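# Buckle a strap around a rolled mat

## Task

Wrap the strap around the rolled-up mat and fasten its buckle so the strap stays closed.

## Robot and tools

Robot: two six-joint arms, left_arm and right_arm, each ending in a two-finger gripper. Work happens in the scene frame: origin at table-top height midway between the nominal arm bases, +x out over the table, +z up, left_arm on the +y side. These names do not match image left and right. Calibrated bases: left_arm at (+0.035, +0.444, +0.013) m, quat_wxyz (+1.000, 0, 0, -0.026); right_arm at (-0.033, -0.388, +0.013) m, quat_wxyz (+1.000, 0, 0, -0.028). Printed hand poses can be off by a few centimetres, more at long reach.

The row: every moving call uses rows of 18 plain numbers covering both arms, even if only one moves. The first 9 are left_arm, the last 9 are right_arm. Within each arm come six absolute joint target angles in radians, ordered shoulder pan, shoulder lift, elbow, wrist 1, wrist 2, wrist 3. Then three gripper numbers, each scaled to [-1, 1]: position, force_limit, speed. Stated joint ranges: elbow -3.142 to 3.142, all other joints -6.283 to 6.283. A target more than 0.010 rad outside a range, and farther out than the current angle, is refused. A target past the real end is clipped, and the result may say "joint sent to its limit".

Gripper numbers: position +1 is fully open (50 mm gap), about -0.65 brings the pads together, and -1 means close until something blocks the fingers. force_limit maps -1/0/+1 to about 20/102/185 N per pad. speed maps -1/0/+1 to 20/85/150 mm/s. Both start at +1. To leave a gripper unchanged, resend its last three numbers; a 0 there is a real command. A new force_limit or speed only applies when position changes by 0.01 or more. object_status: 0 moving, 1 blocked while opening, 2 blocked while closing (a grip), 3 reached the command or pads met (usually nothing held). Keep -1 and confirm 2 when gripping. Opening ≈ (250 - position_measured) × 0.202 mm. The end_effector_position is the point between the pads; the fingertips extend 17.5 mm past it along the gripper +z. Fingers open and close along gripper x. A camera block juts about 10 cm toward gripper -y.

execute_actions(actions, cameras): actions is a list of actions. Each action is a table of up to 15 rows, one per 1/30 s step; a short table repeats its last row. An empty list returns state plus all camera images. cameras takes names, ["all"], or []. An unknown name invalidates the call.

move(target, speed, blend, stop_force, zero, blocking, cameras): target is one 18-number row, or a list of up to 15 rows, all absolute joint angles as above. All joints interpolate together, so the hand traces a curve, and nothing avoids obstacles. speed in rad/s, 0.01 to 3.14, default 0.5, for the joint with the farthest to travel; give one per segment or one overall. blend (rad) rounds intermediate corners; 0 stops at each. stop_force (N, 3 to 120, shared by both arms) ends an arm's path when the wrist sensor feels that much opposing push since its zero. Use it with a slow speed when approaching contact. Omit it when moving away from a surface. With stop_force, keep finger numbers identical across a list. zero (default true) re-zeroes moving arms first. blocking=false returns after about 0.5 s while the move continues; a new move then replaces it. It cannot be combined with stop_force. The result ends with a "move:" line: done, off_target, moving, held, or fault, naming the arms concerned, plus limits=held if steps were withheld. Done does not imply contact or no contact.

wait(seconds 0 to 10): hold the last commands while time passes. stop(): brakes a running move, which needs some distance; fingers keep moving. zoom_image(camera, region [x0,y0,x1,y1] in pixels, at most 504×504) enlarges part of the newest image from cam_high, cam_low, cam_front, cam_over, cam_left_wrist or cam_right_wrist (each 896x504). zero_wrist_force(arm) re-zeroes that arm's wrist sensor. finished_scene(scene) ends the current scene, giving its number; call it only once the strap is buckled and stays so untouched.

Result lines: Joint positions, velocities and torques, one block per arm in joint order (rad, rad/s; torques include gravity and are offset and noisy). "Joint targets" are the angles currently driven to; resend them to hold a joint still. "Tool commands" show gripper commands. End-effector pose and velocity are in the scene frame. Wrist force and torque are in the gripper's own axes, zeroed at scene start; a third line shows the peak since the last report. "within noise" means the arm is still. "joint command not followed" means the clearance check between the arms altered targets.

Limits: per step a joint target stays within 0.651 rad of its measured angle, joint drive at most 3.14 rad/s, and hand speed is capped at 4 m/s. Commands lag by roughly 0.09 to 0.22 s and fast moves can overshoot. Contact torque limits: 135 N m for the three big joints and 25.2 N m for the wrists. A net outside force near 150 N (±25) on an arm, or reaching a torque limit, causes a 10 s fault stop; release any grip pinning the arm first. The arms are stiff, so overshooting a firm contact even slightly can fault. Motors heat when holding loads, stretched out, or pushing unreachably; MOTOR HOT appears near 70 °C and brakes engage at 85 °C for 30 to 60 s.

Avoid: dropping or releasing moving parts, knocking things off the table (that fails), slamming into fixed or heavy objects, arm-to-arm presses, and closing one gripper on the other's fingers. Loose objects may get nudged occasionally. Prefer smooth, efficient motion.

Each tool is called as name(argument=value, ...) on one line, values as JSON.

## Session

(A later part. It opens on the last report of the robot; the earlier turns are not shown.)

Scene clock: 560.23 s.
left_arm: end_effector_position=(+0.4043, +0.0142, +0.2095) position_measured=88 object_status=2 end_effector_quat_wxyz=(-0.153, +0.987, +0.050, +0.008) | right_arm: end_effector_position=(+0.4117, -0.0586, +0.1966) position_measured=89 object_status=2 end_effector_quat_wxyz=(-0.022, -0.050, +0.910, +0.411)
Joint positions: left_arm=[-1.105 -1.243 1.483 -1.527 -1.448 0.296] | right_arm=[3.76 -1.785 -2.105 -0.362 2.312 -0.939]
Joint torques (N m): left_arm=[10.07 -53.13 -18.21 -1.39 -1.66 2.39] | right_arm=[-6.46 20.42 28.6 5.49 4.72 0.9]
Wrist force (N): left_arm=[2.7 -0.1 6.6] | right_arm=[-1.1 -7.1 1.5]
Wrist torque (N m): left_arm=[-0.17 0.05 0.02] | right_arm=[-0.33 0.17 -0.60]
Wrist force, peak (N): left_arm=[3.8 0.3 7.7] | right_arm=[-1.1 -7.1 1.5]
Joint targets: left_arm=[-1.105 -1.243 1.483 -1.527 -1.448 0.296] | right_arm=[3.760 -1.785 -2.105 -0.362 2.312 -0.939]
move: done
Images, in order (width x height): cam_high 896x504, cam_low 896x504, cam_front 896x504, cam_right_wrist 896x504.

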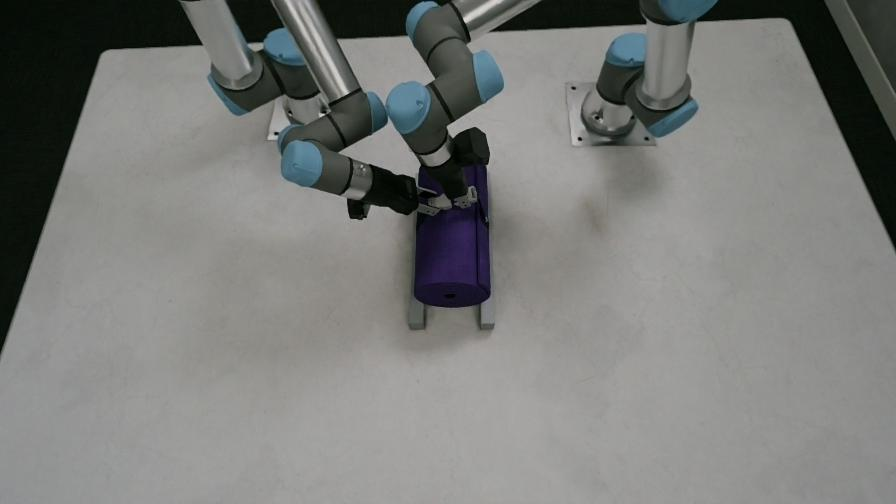

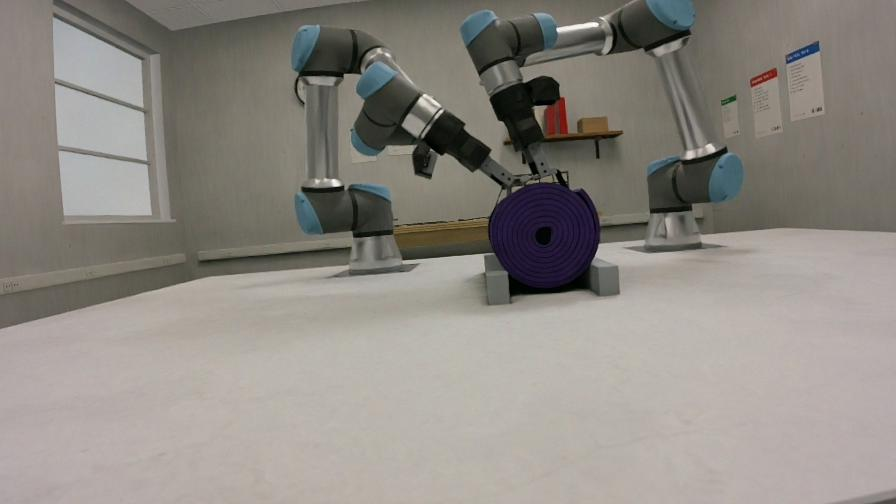

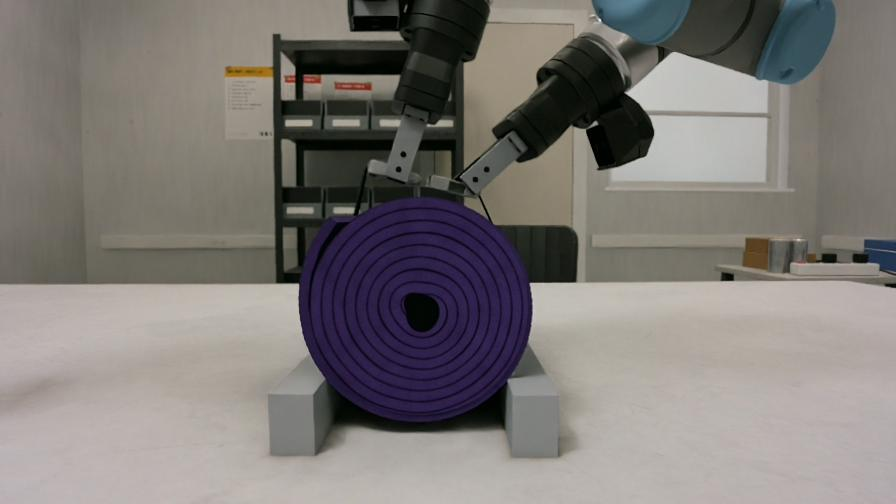

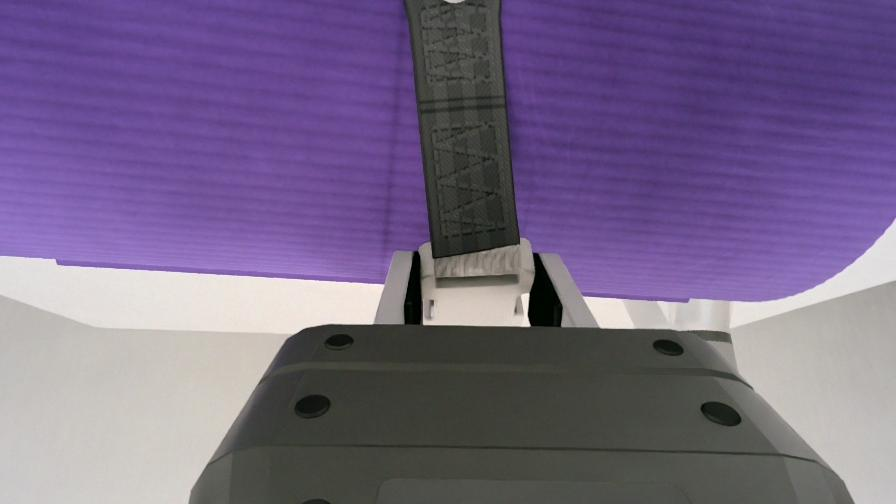

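move(target=[[-1.0999,-1.2375,1.4765,-1.5266,-1.4471,0.3009,-1,-0.4,-1,3.7598,-1.7849,-2.1049,-0.3624,2.3116,-0.9387,-1,-0.1,-1],[-1.1118,-1.1819,1.4199,-1.5242,-1.4505,0.2893,-1,-0.4,-1,3.7598,-1.7849,-2.1049,-0.3624,2.3116,-0.9387,-1,-0.1,-1]], speed=0.035, stop_force=12, cameras=["cam_right_wrist","cam_front","cam_high"])

zoom_image(camera="cam_front", region=[350, 140, 476, 210])

zoom_image(camera="cam_high", region=[418, 180, 481, 215])

zoom_image(camera="cam_right_wrist", region=[400, 230, 560, 330])

Scene clock: 584.30 s.
left_arm: end_effector_position=(+0.4083, +0.0076, +0.2073) position_measured=88 object_status=2 end_effector_quat_wxyz=(-0.153, +0.987, +0.050, +0.008) | right_arm: end_effector_position=(+0.4117, -0.0586, +0.1966) position_measured=89 object_status=2 end_effector_quat_wxyz=(-0.022, -0.050, +0.910, +0.411)
Joint positions: left_arm=[-1.103 -1.223 1.462 -1.526 -1.448 0.298] | right_arm=[3.76 -1.785 -2.105 -0.362 2.312 -0.939]
Joint torques (N m): left_arm=[5.51 -51.42 -21.97 -7.05 -1.21 2.56] | right_arm=[12.09 24.16 28.67 5.53 4.72 0.9]
Wrist force (N): left_arm=[1.7 -10.6 5.3] | right_arm=[0.1 -14.2 -4.6]
Wrist torque (N m): left_arm=[-0.16 0.04 -0.10] | right_arm=[-0.34 0.13 -0.51]
Wrist force, peak (N): left_arm=[2.0 -18.6 6.4] | right_arm=[-0.6 -21.7 -8.5]
Joint targets: left_arm=[-1.103 -1.223 1.462 -1.526 -1.448 0.298] | right_arm=[3.760 -1.785 -2.105 -0.362 2.312 -0.939]
move: contact (left_arm); path passed 1 of 2 targets; left_arm: the elbow is farthest, 0.042 rad from its target
Images, in order (width x height): cam_high 896x504, cam_front 896x504, cam_right_wrist 896x504.

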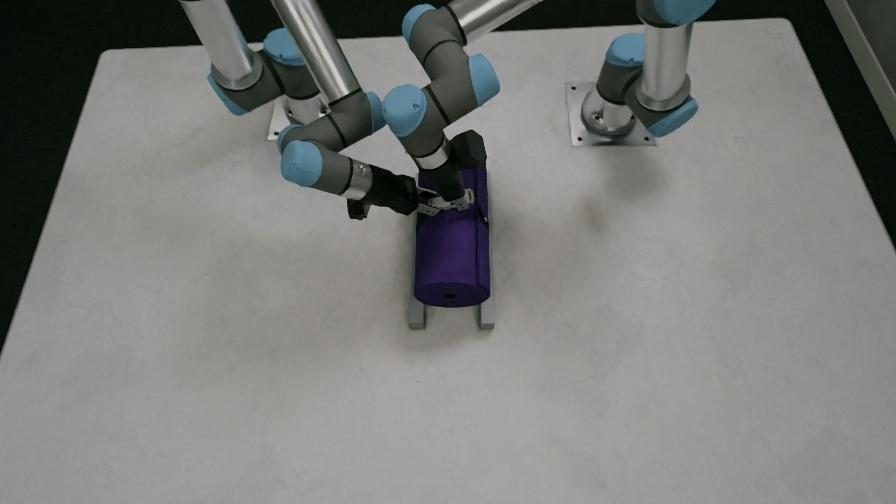

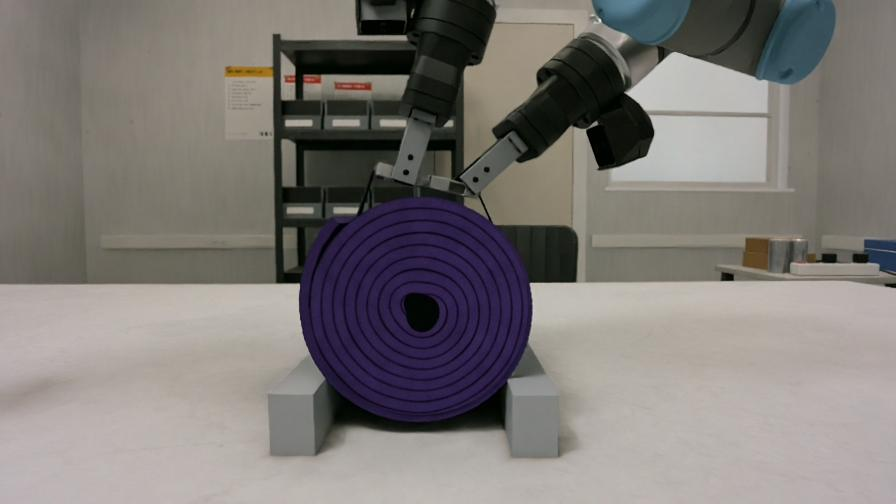

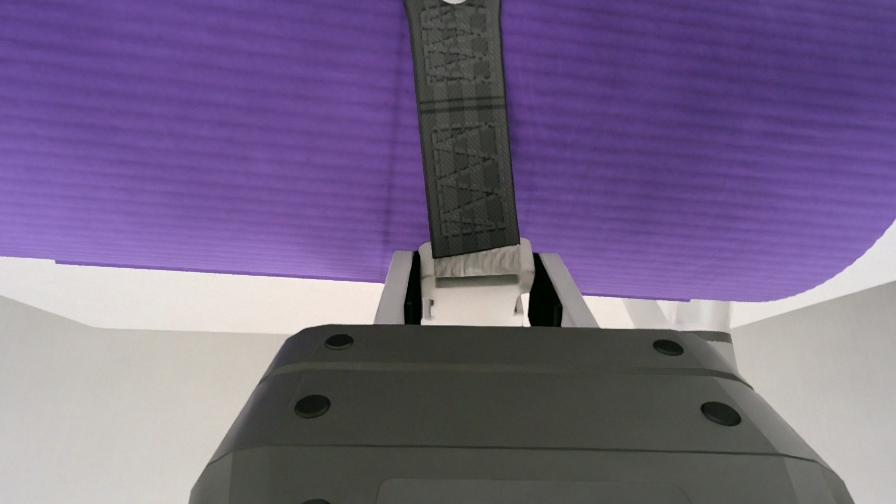

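Scaled by 4.000.

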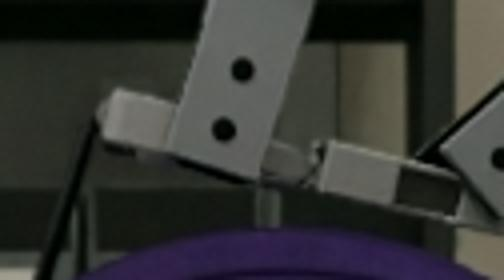

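Scaled by 8.000.

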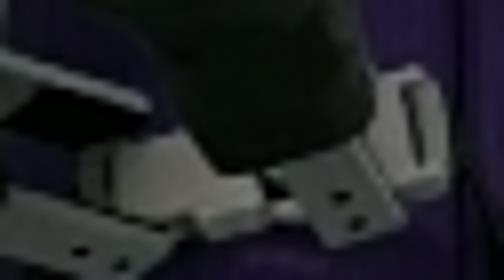

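Scaled by 3.150.

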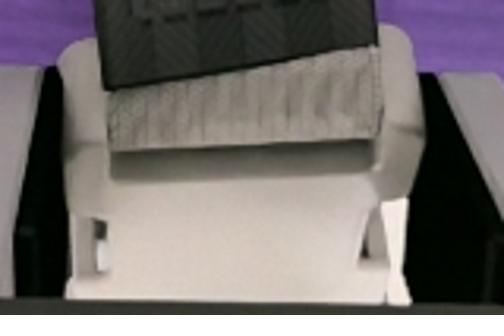

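move(target=[[-1.1029,-1.2338,1.4704,-1.5238,-1.4480,0.2980,-1,-0.4,-1,3.7598,-1.7849,-2.1049,-0.3624,2.3116,-0.9387,-1,-0.1,-1]], speed=0.05)

move(target=[[-1.1143,-1.1804,1.4161,-1.5215,-1.4513,0.2869,-1,-0.4,-1,3.7598,-1.7849,-2.1049,-0.3624,2.3116,-0.9387,-1,-0.1,-1]], speed=0.035, stop_force=12, cameras=["cam_right_wrist","cam_front","cam_high"])

zoom_image(camera="cam_front", region=[350, 140, 476, 210])

zoom_image(camera="cam_high", region=[418, 180, 481, 215])

zoom_image(camera="cam_right_wrist", region=[400, 230, 560, 330])

Scene clock: 603.53 s.
left_arm: end_effector_position=(+0.4067, +0.0114, +0.2096) position_measured=88 object_status=2 end_effector_quat_wxyz=(-0.153, +0.987, +0.050, +0.008) | right_arm: end_effector_position=(+0.4117, -0.0586, +0.1966) position_measured=89 object_status=2 end_effector_quat_wxyz=(-0.022, -0.050, +0.910, +0.411)
Joint positions: left_arm=[-1.103 -1.234 1.471 -1.524 -1.448 0.298] | right_arm=[3.76 -1.785 -2.105 -0.362 2.312 -0.939]
Joint torques (N m): left_arm=[1.25 -43.25 -26.92 0.13 -2.06 2.39] | right_arm=[-0.14 27.72 28.72 5.53 4.62 0.84]
Wrist force (N): left_arm=[2.5 -0.4 6.4] | right_arm=[-1.7 -7.1 1.5]
Wrist torque (N m): left_arm=[-0.18 0.01 0.00] | right_arm=[-0.37 0.29 -0.60]
Wrist force, peak (N): left_arm=[2.6 -10.5 6.6] | right_arm=[-0.6 -15.6 -3.9]
Joint targets: left_arm=[-1.103 -1.234 1.470 -1.524 -1.448 0.298] | right_arm=[3.760 -1.785 -2.105 -0.362 2.312 -0.939]
move: done

Scene clock: 604.93 s.
left_arm: end_effector_position=(+0.4073, +0.0057, +0.2078) position_measured=88 object_status=2 end_effector_quat_wxyz=(-0.153, +0.987, +0.050, +0.008) | right_arm: end_effector_position=(+0.4117, -0.0586, +0.1966) position_measured=89 object_status=2 end_effector_quat_wxyz=(-0.022, -0.050, +0.910, +0.411)
Joint positions: left_arm=[-1.106 -1.221 1.457 -1.523 -1.449 0.295] | right_arm=[3.76 -1.785 -2.105 -0.362 2.312 -0.939]
Joint torques (N m): left_arm=[5.5 -48.72 -21.03 -6.88 -2.04 2.48] | right_arm=[11.62 29.16 28.38 5.49 4.64 0.94]
Wrist force (N): left_arm=[2.4 -11.4 5.3] | right_arm=[-1.1 -17.1 -3.5]
Wrist torque (N m): left_arm=[-0.21 0.08 -0.03] | right_arm=[-0.41 0.30 -0.56]
Wrist force, peak (N): left_arm=[3.3 -19.8 6.6] | right_arm=[-0.4 -23.3 -9.0]
Joint targets: left_arm=[-1.106 -1.221 1.457 -1.523 -1.449 0.295] | right_arm=[3.760 -1.785 -2.105 -0.362 2.312 -0.939]
move: contact (left_arm); left_arm: the shoulder lift is farthest, 0.041 rad from its target
Images, in order (width x height): cam_high 896x504, cam_front 896x504, cam_right_wrist 896x504.

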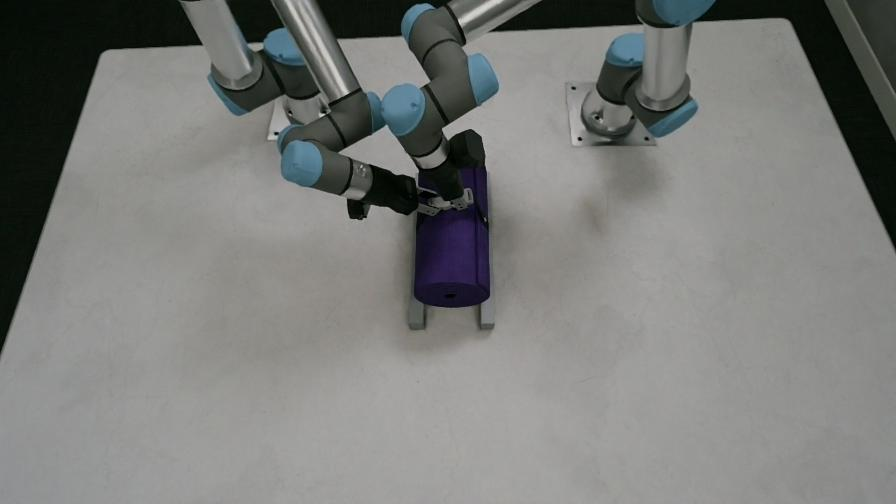

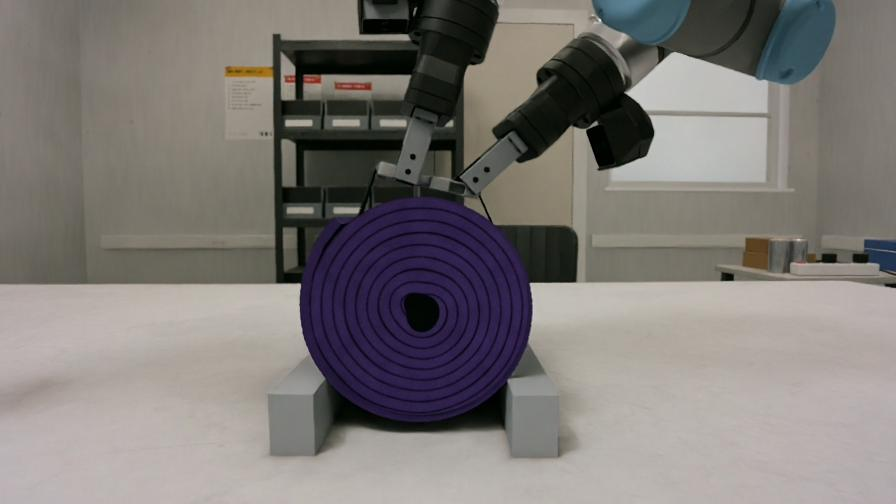

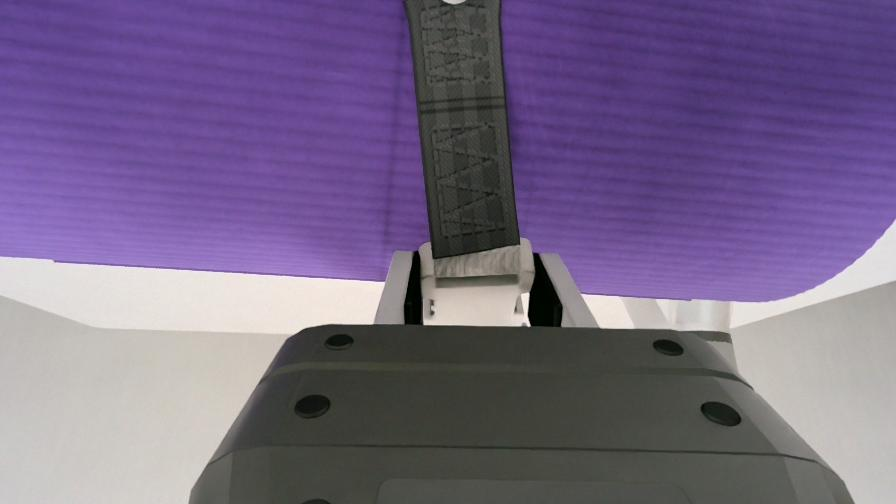

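Scaled by 4.000.

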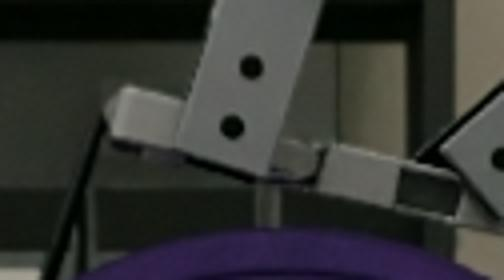

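Scaled by 8.000.

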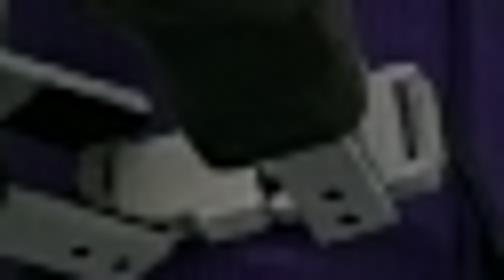

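Scaled by 3.150.

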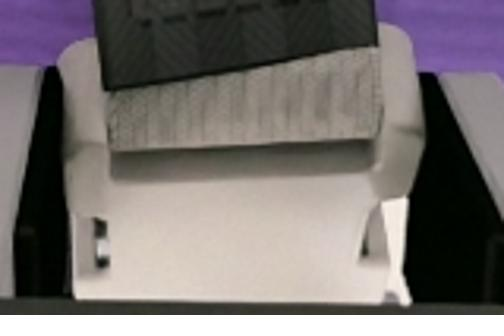

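move(target=[[-1.1046,-1.2357,1.4726,-1.5239,-1.4485,0.2964,-1,-0.4,-1,3.7598,-1.7849,-2.1049,-0.3624,2.3116,-0.9387,-1,-0.1,-1]], speed=0.05)

move(target=[[-1.1160,-1.1823,1.4183,-1.5216,-1.4518,0.2853,-1,-0.4,-1,3.7598,-1.7849,-2.1049,-0.3624,2.3116,-0.9387,-1,-0.1,-1]], speed=0.035, stop_force=12, cameras=["cam_right_wrist","cam_front","cam_high"])

zoom_image(camera="cam_front", region=[400, 160, 463, 195])

zoom_image(camera="cam_right_wrist", region=[400, 230, 560, 330])

Scene clock: 622.00 s.
left_arm: end_effector_position=(+0.4055, +0.0114, +0.2097) position_measured=88 object_status=2 end_effector_quat_wxyz=(-0.153, +0.987, +0.050, +0.008) | right_arm: end_effector_position=(+0.4117, -0.0586, +0.1966) position_measured=89 object_status=2 end_effector_quat_wxyz=(-0.022, -0.050, +0.910, +0.411)
Joint positions: left_arm=[-1.105 -1.236 1.473 -1.524 -1.448 0.296] | right_arm=[3.76 -1.785 -2.105 -0.362 2.312 -0.939]
Joint torques (N m): left_arm=[7.99 -39.63 -30.86 -4.61 1.5 2.16] | right_arm=[-1.15 32.49 28.29 5.51 4.6 0.91]
Wrist force (N): left_arm=[2.8 -0.4 6.5] | right_arm=[-1.8 -7.7 1.5]
Wrist torque (N m): left_arm=[-0.19 0.00 -0.07] | right_arm=[-0.45 0.29 -0.60]
Wrist force, peak (N): left_arm=[3.1 -11.4 5.8] | right_arm=[-1.5 -17.9 -3.1]
Joint targets: left_arm=[-1.105 -1.236 1.473 -1.524 -1.448 0.296] | right_arm=[3.760 -1.785 -2.105 -0.362 2.312 -0.939]
move: done

Scene clock: 623.40 s.
left_arm: end_effector_position=(+0.4062, +0.0055, +0.2079) position_measured=88 object_status=2 end_effector_quat_wxyz=(-0.153, +0.987, +0.050, +0.008) | right_arm: end_effector_position=(+0.4117, -0.0586, +0.1966) position_measured=89 object_status=2 end_effector_quat_wxyz=(-0.022, -0.050, +0.910, +0.411)
Joint positions: left_arm=[-1.107 -1.222 1.459 -1.523 -1.449 0.294] | right_arm=[3.76 -1.785 -2.105 -0.362 2.312 -0.939]
Joint torques (N m): left_arm=[5 -49 -20.96 -7.01 -1.44 2.47] | right_arm=[12.41 33.52 28.48 5.55 4.47 0.87]
Wrist force (N): left_arm=[2.5 -11.9 4.8] | right_arm=[-0.5 -16.4 -4.1]
Wrist torque (N m): left_arm=[-0.22 0.04 -0.02] | right_arm=[-0.42 0.31 -0.58]
Wrist force, peak (N): left_arm=[3.2 -20.3 6.2] | right_arm=[-0.5 -23.4 -7.7]
Joint targets: left_arm=[-1.107 -1.222 1.459 -1.523 -1.449 0.294] | right_arm=[3.760 -1.785 -2.105 -0.362 2.312 -0.939]
move: contact (left_arm); left_arm: the elbow is farthest, 0.041 rad from its target
Images, in order (width x height): cam_high 896x504, cam_front 896x504, cam_right_wrist 896x504.

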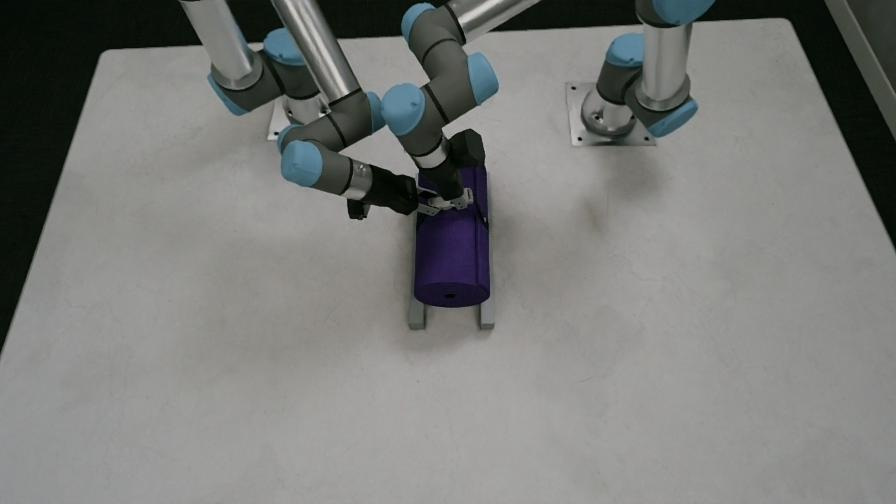

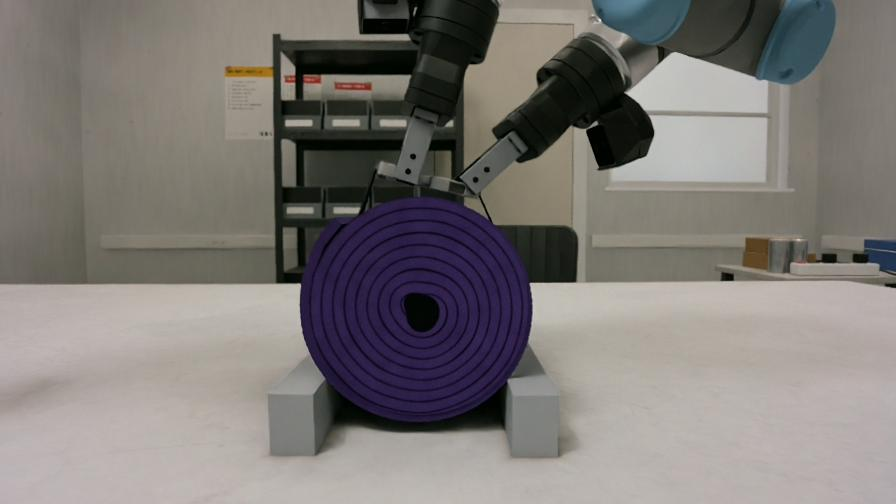

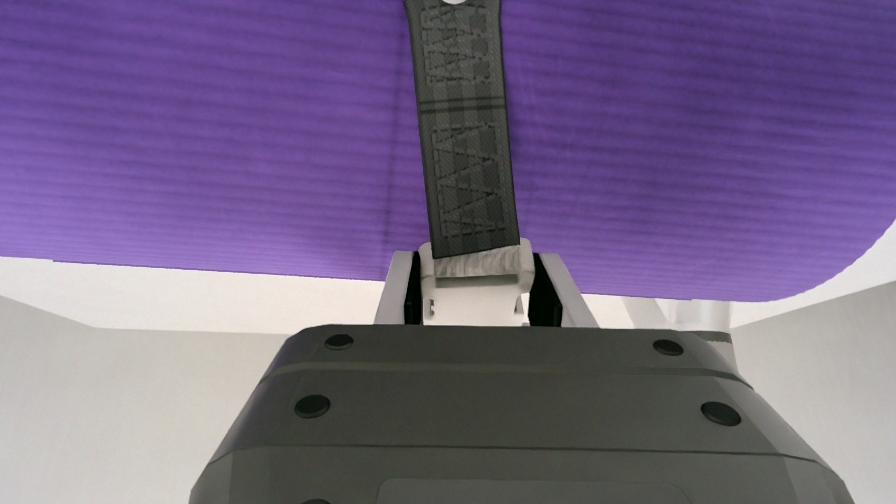

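Scaled by 8.000.

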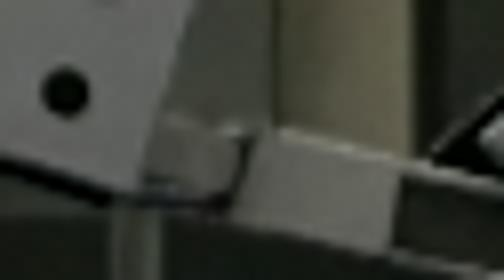

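Scaled by 3.150.

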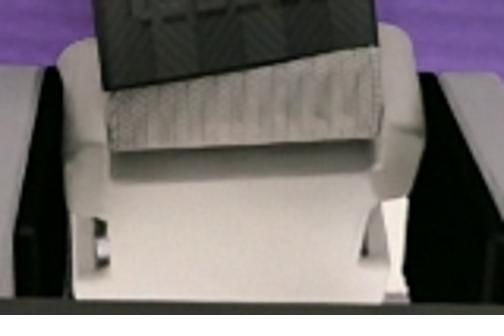

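move(target=[[-1.1012,-1.2319,1.4682,-1.5237,-1.4475,0.2996,-1,-0.4,-1,3.7598,-1.7849,-2.1049,-0.3624,2.3116,-0.9387,-1,-0.1,-1]], speed=0.05)

move(target=[[-1.1126,-1.1785,1.4139,-1.5214,-1.4508,0.2885,-1,-0.4,-1,3.7598,-1.7849,-2.1049,-0.3624,2.3116,-0.9387,-1,-0.1,-1]], speed=0.035, stop_force=12, cameras=["cam_right_wrist","cam_front","cam_high","cam_over"])

zoom_image(camera="cam_front", region=[400, 160, 463, 195])

zoom_image(camera="cam_right_wrist", region=[400, 230, 560, 330])

zoom_image(camera="cam_high", region=[432, 190, 477, 215])

Scene clock: 634.33 s.
left_arm: end_effector_position=(+0.4079, +0.0113, +0.2095) position_measured=88 object_status=2 end_effector_quat_wxyz=(-0.153, +0.987, +0.050, +0.008) | right_arm: end_effector_position=(+0.4117, -0.0586, +0.1966) position_measured=89 object_status=2 end_effector_quat_wxyz=(-0.022, -0.050, +0.910, +0.411)
Joint positions: left_arm=[-1.101 -1.232 1.468 -1.524 -1.447 0.3] | right_arm=[3.76 -1.785 -2.105 -0.362 2.312 -0.939]
Joint torques (N m): left_arm=[1.28 -43.22 -27 -4.8 1.51 1.59] | right_arm=[-0.43 37.16 28.07 5.39 4.6 0.87]
Wrist force (N): left_arm=[1.9 -0.5 5.6] | right_arm=[-1.3 -6.5 1.3]
Wrist torque (N m): left_arm=[-0.15 0.03 -0.12] | right_arm=[-0.34 0.26 -0.60]
Wrist force, peak (N): left_arm=[3.3 -11.5 6.2] | right_arm=[-1.4 -18.1 -3.2]
Joint targets: left_arm=[-1.101 -1.232 1.468 -1.524 -1.448 0.300] | right_arm=[3.760 -1.785 -2.105 -0.362 2.312 -0.939]
move: done

Scene clock: 635.70 s.
left_arm: end_effector_position=(+0.4085, +0.0059, +0.2078) position_measured=88 object_status=2 end_effector_quat_wxyz=(-0.153, +0.987, +0.050, +0.008) | right_arm: end_effector_position=(+0.4117, -0.0586, +0.1966) position_measured=89 object_status=2 end_effector_quat_wxyz=(-0.022, -0.050, +0.910, +0.411)
Joint positions: left_arm=[-1.104 -1.22 1.456 -1.523 -1.448 0.297] | right_arm=[3.76 -1.785 -2.105 -0.362 2.312 -0.939]
Joint torques (N m): left_arm=[6.61 -48.69 -19.62 -6.59 -1.04 2.55] | right_arm=[11.75 38.32 28.04 5.48 4.47 0.77]
Wrist force (N): left_arm=[1.3 -10.2 4.0] | right_arm=[-1.1 -14.7 -2.6]
Wrist torque (N m): left_arm=[-0.22 0.05 -0.02] | right_arm=[-0.36 0.28 -0.54]
Wrist force, peak (N): left_arm=[2.4 -18.7 4.8] | right_arm=[-0.7 -22.7 -7.3]
Joint targets: left_arm=[-1.104 -1.220 1.456 -1.523 -1.448 0.297] | right_arm=[3.760 -1.785 -2.105 -0.362 2.312 -0.939]
move: contact (left_arm); left_arm: the shoulder lift is farthest, 0.042 rad from its target
Images, in order (width x height): cam_high 896x504, cam_front 896x504, cam_over 896x504, cam_right_wrist 896x504.

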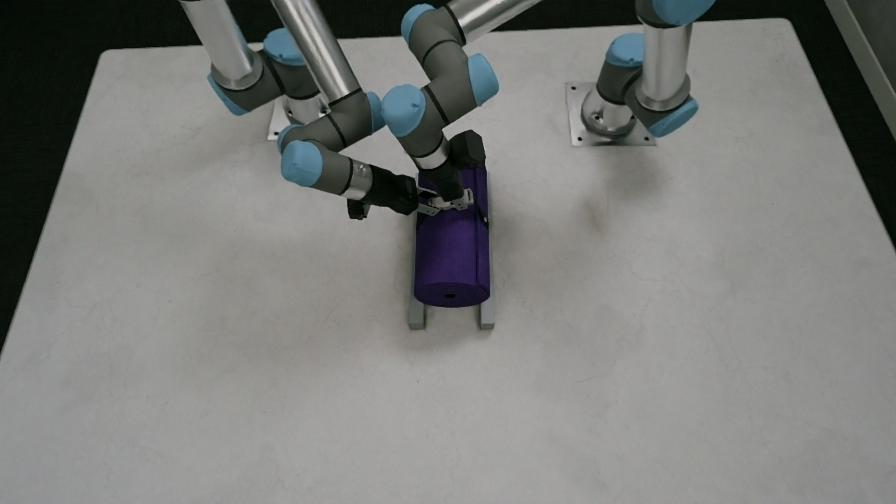

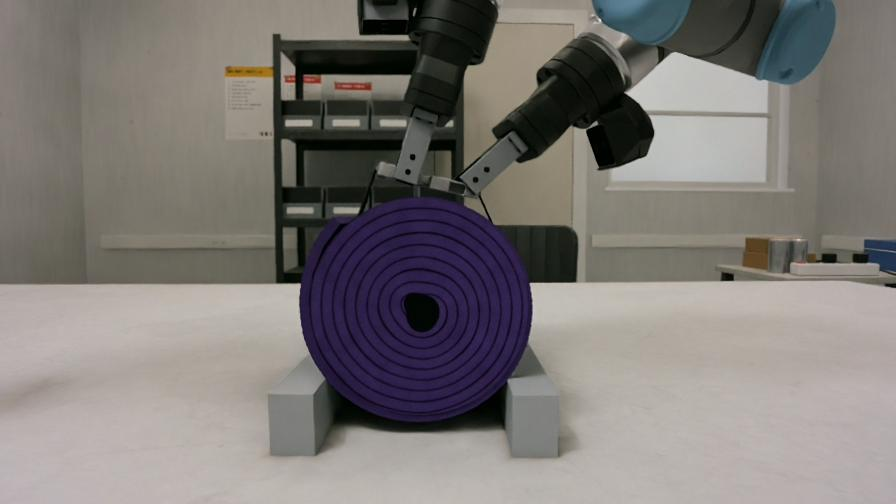

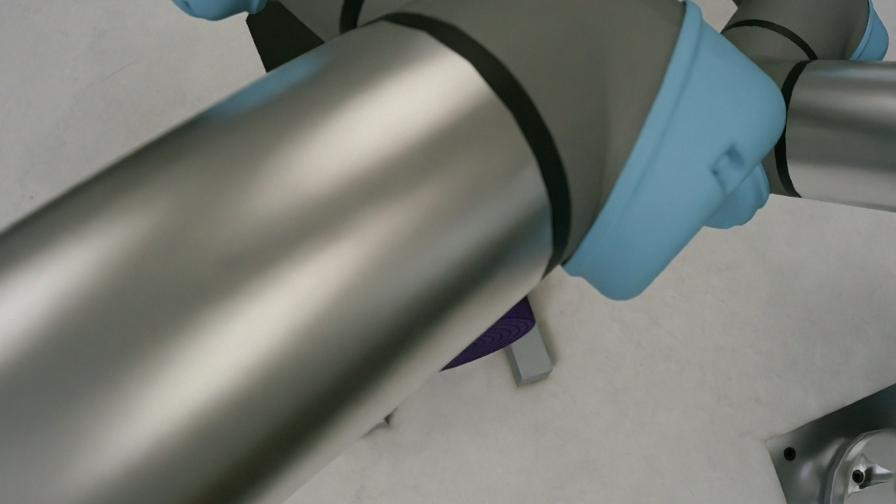

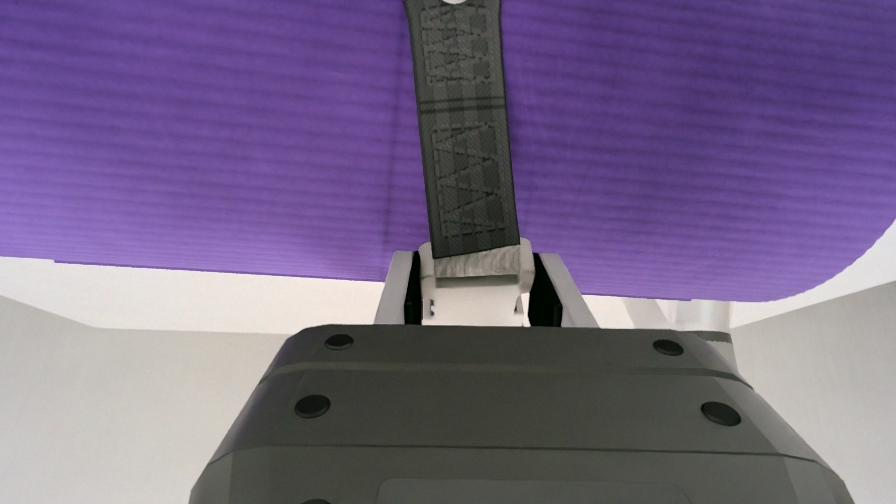

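Scaled by 8.000.

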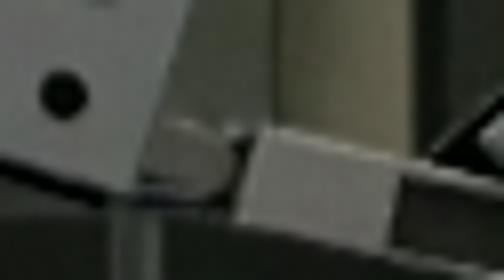

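Scaled by 3.150.

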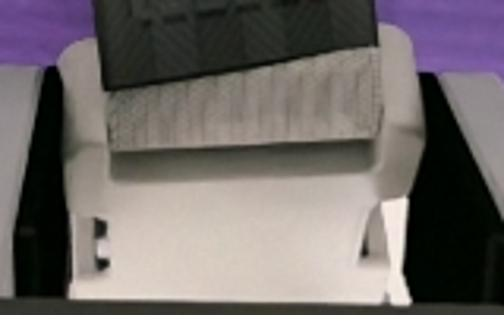

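Scaled by 11.200.

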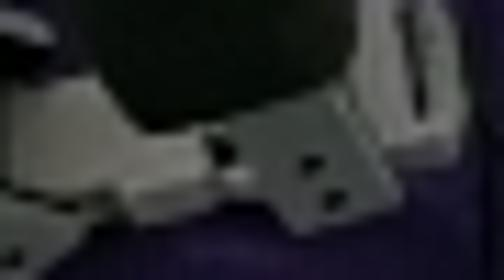

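move(target=[[-1.1060,-1.2377,1.4746,-1.5245,-1.4488,0.2950,-1,-0.4,-1,3.7598,-1.7849,-2.1049,-0.3624,2.3116,-0.9387,-1,-0.1,-1]], speed=0.05, cameras=["cam_right_wrist","cam_front","cam_high","cam_low"])

zoom_image(camera="cam_high", region=[423, 185, 477, 215])

zoom_image(camera="cam_front", region=[391, 160, 454, 195])

zoom_image(camera="cam_right_wrist", region=[415, 280, 541, 350])

zoom_image(camera="cam_low", region=[505, 165, 568, 200])

Scene clock: 656.67 s.
left_arm: end_effector_position=(+0.4045, +0.0115, +0.2100) position_measured=88 object_status=2 end_effector_quat_wxyz=(-0.153, +0.987, +0.050, +0.008) | right_arm: end_effector_position=(+0.4117, -0.0586, +0.1966) position_measured=89 object_status=2 end_effector_quat_wxyz=(-0.022, -0.050, +0.910, +0.411)
Joint positions: left_arm=[-1.106 -1.238 1.475 -1.525 -1.449 0.295] | right_arm=[3.76 -1.785 -2.105 -0.362 2.312 -0.939]
Joint torques (N m): left_arm=[-8.37 -37.9 -32.53 -4.45 -2.17 -2.24] | right_arm=[-0.85 39.48 27.77 5.42 4.4 0.78]
Wrist force (N): left_arm=[2.0 -0.7 5.6] | right_arm=[-1.0 -5.2 1.0]
Wrist torque (N m): left_arm=[-0.18 0.05 0.02] | right_arm=[-0.21 0.27 -0.60]
Wrist force, peak (N): left_arm=[1.9 -9.7 5.4] | right_arm=[-2.0 -16.3 -1.7]
Joint targets: left_arm=[-1.106 -1.238 1.475 -1.524 -1.449 0.295] | right_arm=[3.760 -1.785 -2.105 -0.362 2.312 -0.939]
move: done
Images, in order (width x height): cam_high 896x504, cam_low 896x504, cam_front 896x504, cam_right_wrist 896x504.

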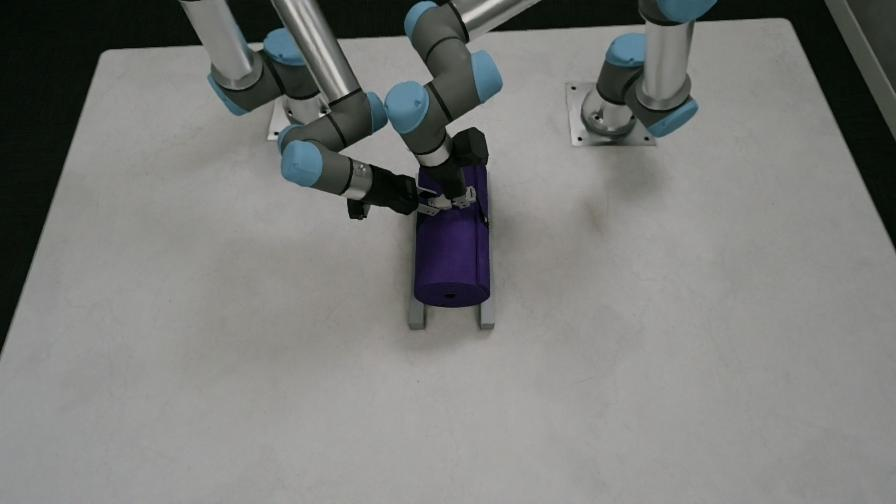

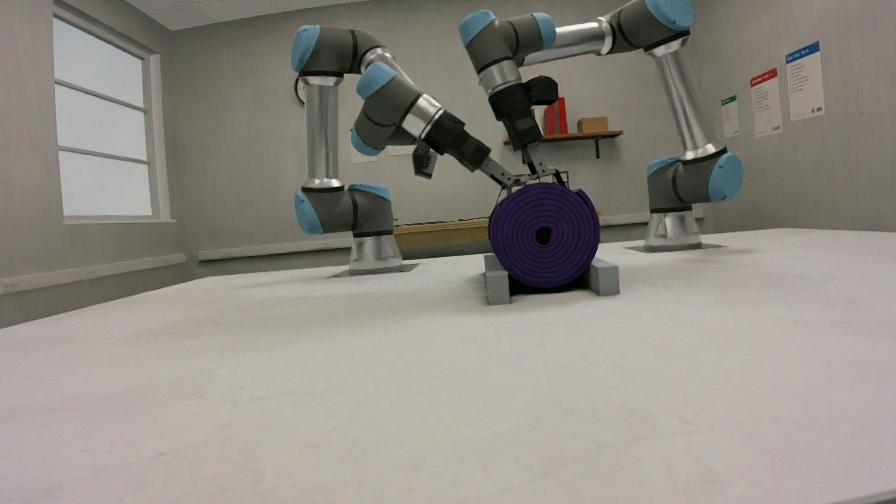

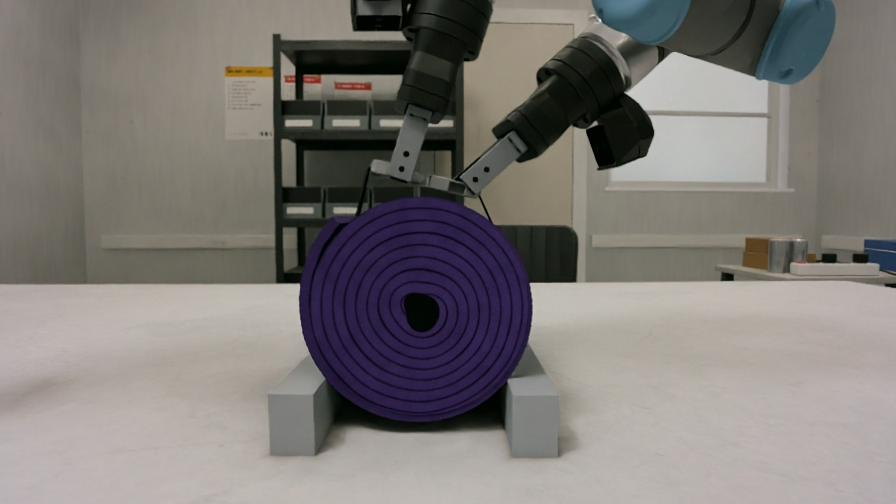

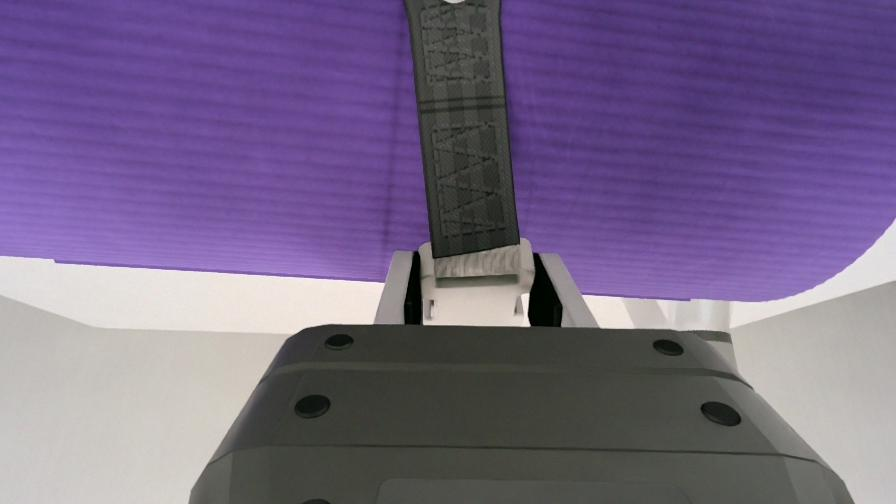

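Scaled by 9.333.

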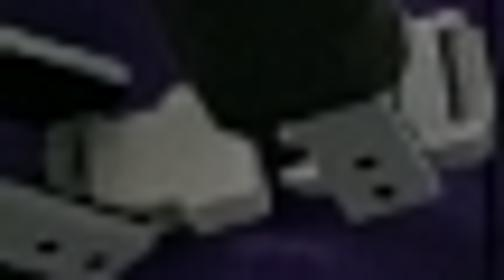

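Scaled by 8.000.

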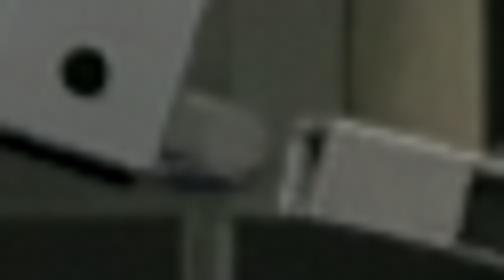

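Scaled by 4.000.

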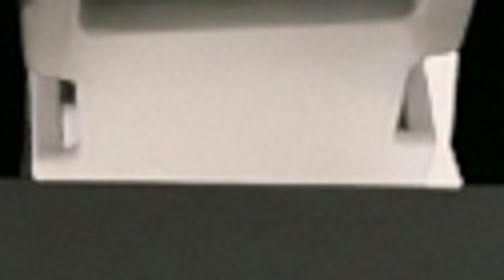

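Scaled by 8.000.

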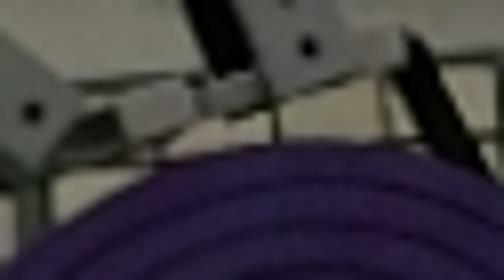

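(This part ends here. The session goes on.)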